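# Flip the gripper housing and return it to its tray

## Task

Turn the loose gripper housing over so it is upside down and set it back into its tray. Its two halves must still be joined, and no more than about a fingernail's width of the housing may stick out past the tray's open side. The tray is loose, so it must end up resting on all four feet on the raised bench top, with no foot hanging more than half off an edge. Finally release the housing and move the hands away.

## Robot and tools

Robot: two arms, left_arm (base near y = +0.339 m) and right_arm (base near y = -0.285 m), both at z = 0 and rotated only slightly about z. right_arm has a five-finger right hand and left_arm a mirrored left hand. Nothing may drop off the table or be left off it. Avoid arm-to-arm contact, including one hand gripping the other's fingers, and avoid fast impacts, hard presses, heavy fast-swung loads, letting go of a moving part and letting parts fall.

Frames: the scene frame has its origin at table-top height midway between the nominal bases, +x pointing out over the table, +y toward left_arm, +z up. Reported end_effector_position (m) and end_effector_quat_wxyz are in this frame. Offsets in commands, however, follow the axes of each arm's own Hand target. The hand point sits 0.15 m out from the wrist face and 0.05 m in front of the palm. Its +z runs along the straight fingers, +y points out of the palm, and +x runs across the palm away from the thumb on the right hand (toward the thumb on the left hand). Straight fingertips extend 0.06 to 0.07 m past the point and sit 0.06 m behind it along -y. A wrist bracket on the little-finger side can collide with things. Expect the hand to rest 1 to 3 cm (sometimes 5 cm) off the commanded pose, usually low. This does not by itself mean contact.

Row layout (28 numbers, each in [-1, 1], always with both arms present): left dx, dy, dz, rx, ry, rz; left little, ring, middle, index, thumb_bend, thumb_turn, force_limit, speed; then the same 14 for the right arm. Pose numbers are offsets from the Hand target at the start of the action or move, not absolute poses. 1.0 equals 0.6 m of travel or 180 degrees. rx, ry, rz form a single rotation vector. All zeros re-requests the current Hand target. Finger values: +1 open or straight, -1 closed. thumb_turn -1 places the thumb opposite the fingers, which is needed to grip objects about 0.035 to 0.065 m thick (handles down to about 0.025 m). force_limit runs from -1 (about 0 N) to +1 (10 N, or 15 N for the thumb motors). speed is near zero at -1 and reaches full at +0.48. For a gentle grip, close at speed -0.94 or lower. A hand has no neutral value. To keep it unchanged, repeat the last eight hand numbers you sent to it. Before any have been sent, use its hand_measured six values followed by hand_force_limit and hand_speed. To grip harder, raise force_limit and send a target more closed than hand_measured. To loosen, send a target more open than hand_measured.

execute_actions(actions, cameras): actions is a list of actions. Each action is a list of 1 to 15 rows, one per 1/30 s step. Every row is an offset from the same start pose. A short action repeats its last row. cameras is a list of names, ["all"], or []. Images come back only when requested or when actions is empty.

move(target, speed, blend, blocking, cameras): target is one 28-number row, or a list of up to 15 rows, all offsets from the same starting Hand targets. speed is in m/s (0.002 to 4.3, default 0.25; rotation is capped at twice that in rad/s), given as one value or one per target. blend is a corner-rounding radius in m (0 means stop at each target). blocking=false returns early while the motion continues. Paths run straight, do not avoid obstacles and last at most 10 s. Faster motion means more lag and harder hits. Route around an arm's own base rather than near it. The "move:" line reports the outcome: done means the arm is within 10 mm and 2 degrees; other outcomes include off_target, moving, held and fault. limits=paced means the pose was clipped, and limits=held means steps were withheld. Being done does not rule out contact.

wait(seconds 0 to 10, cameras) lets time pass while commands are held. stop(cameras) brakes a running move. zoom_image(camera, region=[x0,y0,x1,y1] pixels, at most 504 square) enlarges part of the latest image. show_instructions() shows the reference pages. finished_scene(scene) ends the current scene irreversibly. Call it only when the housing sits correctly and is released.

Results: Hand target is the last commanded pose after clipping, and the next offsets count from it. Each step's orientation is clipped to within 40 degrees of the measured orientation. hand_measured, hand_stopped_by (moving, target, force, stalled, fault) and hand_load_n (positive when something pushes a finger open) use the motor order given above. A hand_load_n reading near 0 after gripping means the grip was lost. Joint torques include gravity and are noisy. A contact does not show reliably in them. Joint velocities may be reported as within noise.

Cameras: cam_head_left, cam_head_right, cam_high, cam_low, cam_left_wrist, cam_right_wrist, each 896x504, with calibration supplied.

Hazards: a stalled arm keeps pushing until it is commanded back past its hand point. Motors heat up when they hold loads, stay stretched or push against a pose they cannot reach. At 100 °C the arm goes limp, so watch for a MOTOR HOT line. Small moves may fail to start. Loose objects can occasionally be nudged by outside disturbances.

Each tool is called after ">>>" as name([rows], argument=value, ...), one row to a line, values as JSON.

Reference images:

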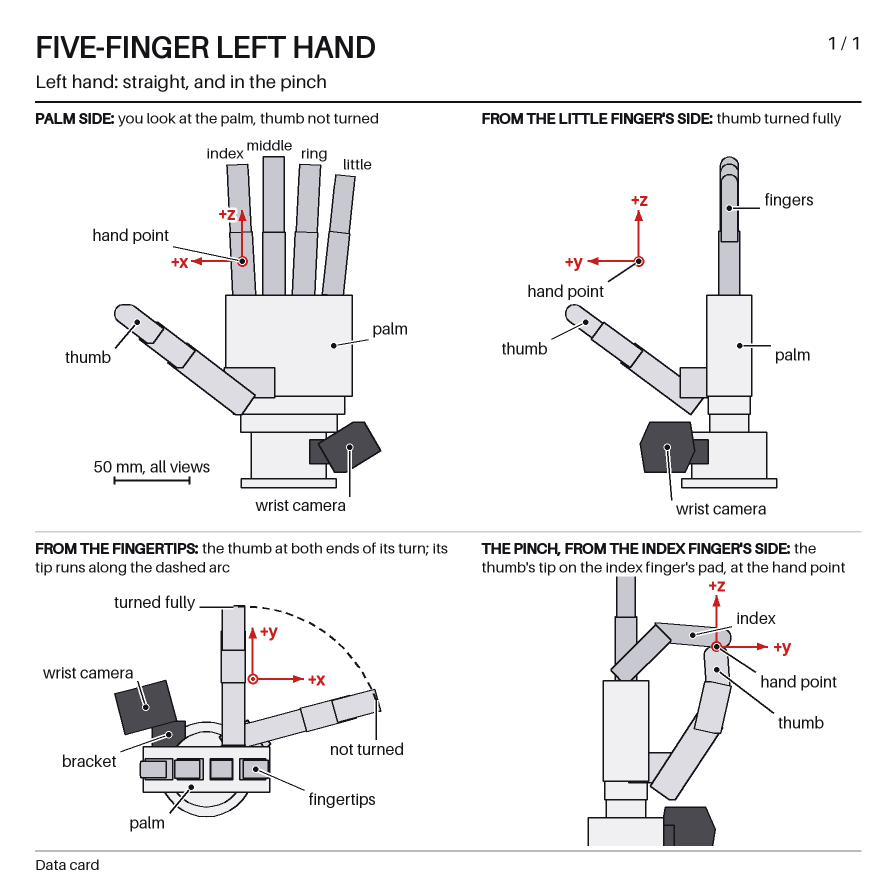

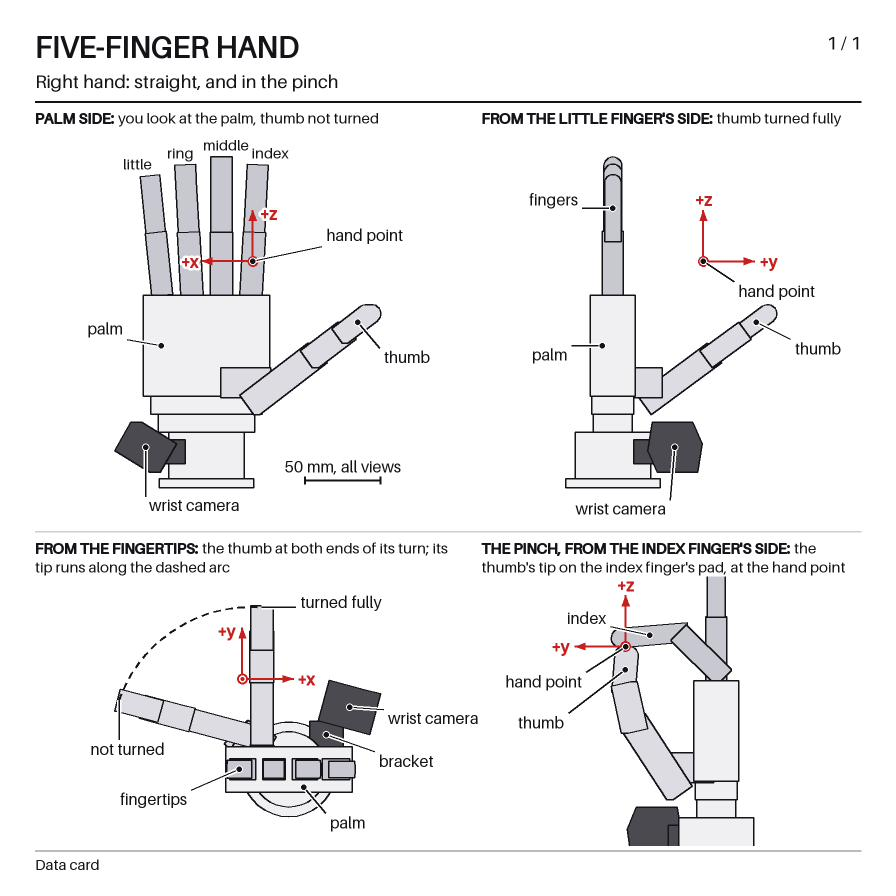

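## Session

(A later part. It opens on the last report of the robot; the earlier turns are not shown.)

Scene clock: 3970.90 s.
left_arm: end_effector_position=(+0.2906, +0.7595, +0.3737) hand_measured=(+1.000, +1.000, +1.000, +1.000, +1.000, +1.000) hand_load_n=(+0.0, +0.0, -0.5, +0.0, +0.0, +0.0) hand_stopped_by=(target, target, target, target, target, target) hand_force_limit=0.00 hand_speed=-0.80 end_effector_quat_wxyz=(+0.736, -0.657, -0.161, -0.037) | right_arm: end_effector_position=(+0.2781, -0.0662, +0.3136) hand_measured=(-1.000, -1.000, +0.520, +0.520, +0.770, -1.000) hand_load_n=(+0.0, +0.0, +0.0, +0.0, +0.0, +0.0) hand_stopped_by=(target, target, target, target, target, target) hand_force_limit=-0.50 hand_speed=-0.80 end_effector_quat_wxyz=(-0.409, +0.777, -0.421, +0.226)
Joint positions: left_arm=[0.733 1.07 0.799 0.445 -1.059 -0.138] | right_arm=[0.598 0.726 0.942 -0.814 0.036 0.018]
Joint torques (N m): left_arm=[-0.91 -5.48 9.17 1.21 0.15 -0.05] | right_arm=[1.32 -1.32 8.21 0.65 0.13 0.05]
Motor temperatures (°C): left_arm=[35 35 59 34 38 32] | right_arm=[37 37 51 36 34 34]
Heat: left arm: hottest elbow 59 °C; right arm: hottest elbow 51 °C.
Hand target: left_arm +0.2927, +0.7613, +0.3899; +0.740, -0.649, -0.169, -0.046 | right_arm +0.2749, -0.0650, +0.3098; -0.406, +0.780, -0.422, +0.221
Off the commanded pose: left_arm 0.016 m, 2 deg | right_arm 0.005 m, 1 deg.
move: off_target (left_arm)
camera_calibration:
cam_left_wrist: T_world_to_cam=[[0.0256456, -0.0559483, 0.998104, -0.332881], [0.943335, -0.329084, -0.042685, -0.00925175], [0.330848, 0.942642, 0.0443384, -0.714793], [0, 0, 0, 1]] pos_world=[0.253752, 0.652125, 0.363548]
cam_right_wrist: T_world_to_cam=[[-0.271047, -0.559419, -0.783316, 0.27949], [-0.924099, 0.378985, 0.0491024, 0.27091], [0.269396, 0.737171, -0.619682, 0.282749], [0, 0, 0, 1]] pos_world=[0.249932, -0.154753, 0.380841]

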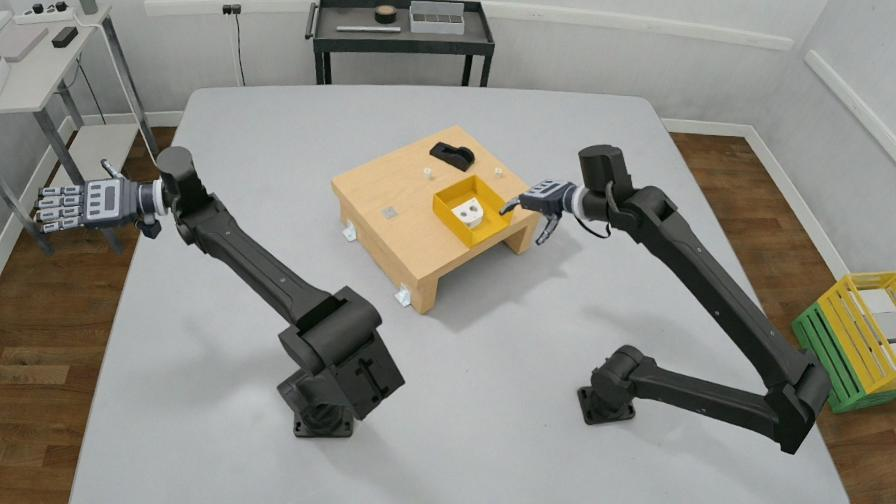

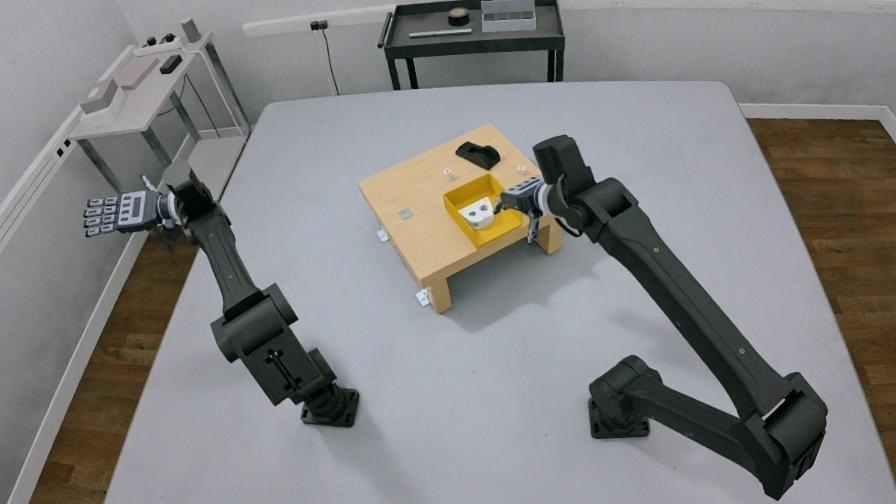

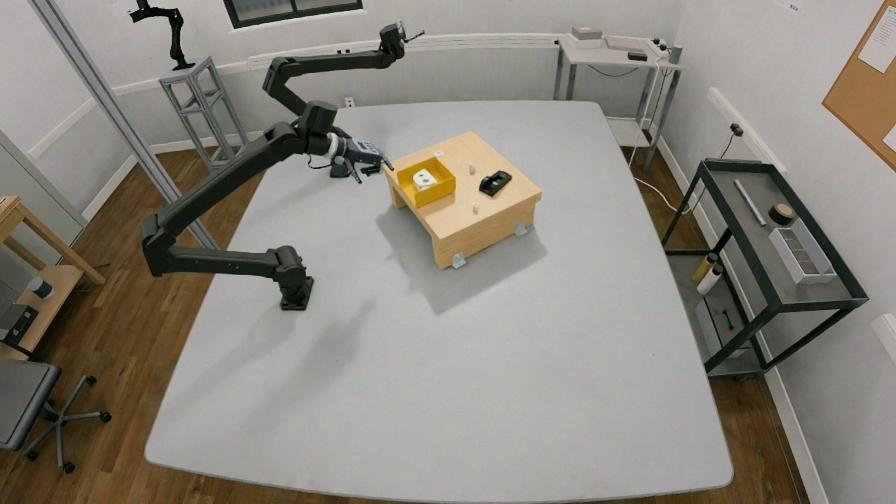

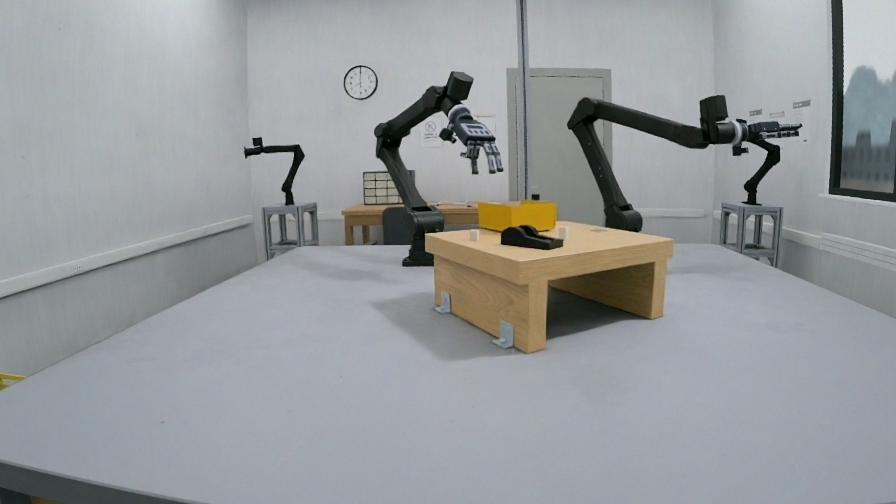

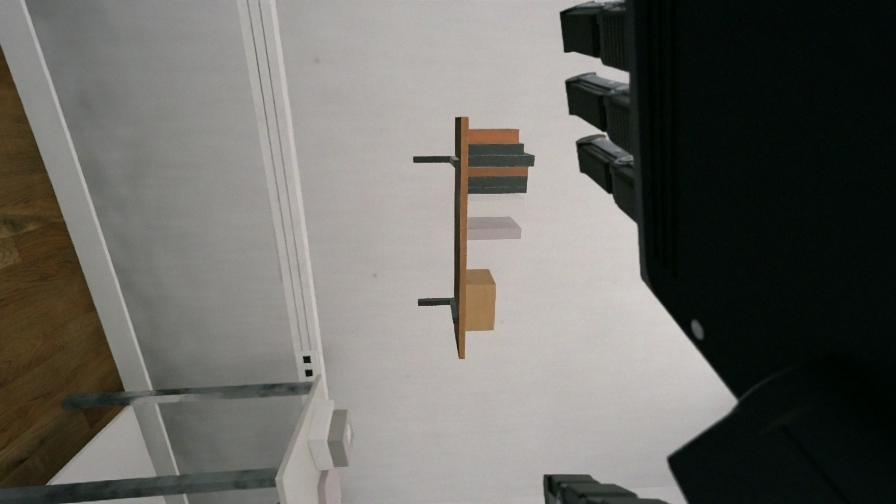

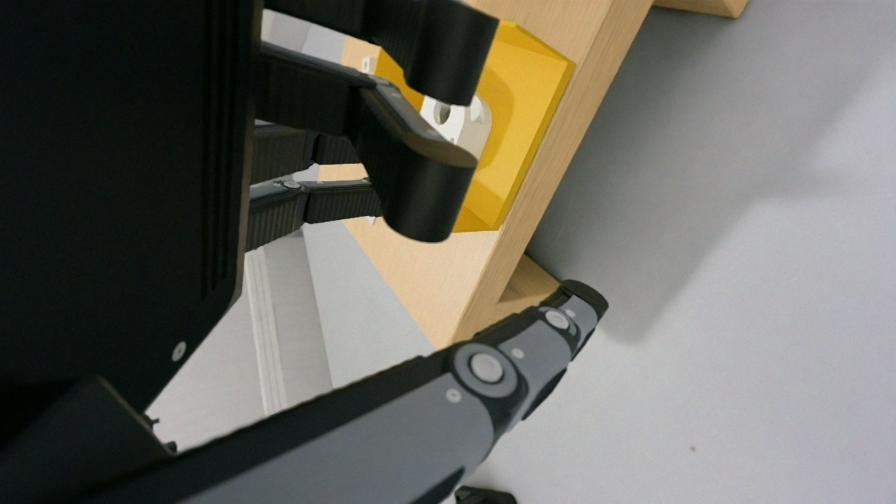

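>>> move(target=[0,0,0,0,0,0,1,1,1,1,1,1,0,-0.8,0.1508,0.0338,-0.0478,0,0,0,-1,-1,0.52,0.52,0.77,-1,-0.5,-0.8], speed=0.12, cameras=["cam_head_right","cam_head_left"])

>>> zoom_image(camera="cam_head_right", region=[430, 165, 550, 260])

Scene clock: 3994.13 s.
left_arm: end_effector_position=(+0.2906, +0.7595, +0.3737) hand_measured=(+1.000, +1.000, +1.000, +1.000, +1.000, +1.000) hand_load_n=(+0.0, +0.0, +0.0, +0.0, +0.0, +0.0) hand_stopped_by=(target, target, target, target, target, target) hand_force_limit=0.00 hand_speed=-0.80 end_effector_quat_wxyz=(+0.736, -0.657, -0.161, -0.037) | right_arm: end_effector_position=(+0.2967, -0.1585, +0.3099) hand_measured=(-1.000, -1.000, +0.520, +0.520, +0.770, -1.000) hand_load_n=(+0.0, +0.0, +0.0, +0.0, +0.0, +0.0) hand_stopped_by=(target, target, target, target, target, target) hand_force_limit=-0.50 hand_speed=-0.80 end_effector_quat_wxyz=(-0.407, +0.777, -0.426, +0.220)
Joint positions: left_arm=[0.733 1.07 0.799 0.445 -1.059 -0.138] | right_arm=[0.149 0.686 0.929 -0.892 -0.333 -0.237]
Joint torques (N m): left_arm=[-0.79 -5.36 9.17 1.22 0.15 -0.05] | right_arm=[0.32 -1.2 8.35 0.58 -0.18 -0.19]
Motor temperatures (°C): left_arm=[35 35 59 34 38 32] | right_arm=[37 37 52 36 34 34]
Heat: left arm: hottest elbow 59 °C; right arm: hottest elbow 52 °C.
Hand target: left_arm +0.2927, +0.7613, +0.3899; +0.740, -0.649, -0.169, -0.046 | right_arm +0.2947, -0.1600, +0.3098; -0.406, +0.780, -0.422, +0.221
Off the commanded pose: left_arm 0.016 m, 2 deg | right_arm 0.002 m, 1 deg.
move: off_target (left_arm)
Images, in order (width x height): cam_head_left 896x504, cam_head_right 896x504.

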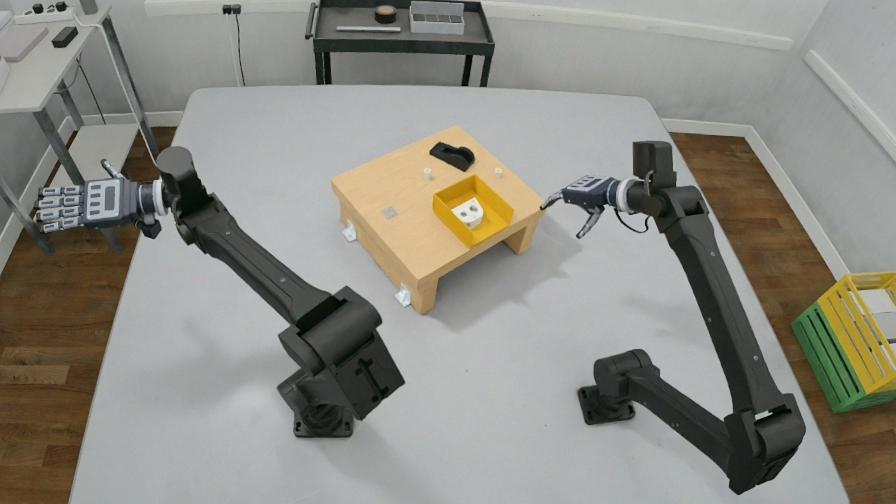

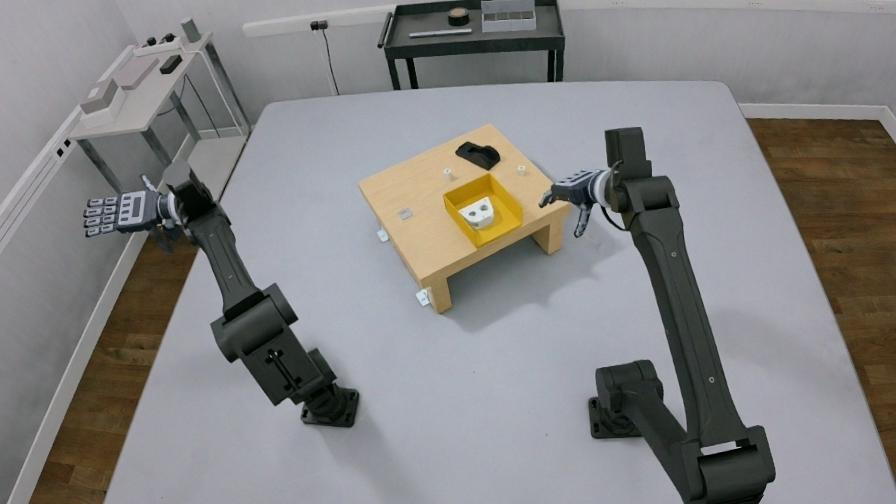

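Scaled by 4.200 from the camera's 896x504 image, which has a finer 1280x720 frame.

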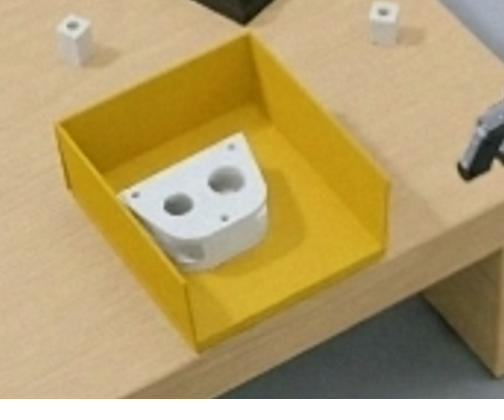

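>>> finished_scene(scene=2)

The scene is finished: the task was done.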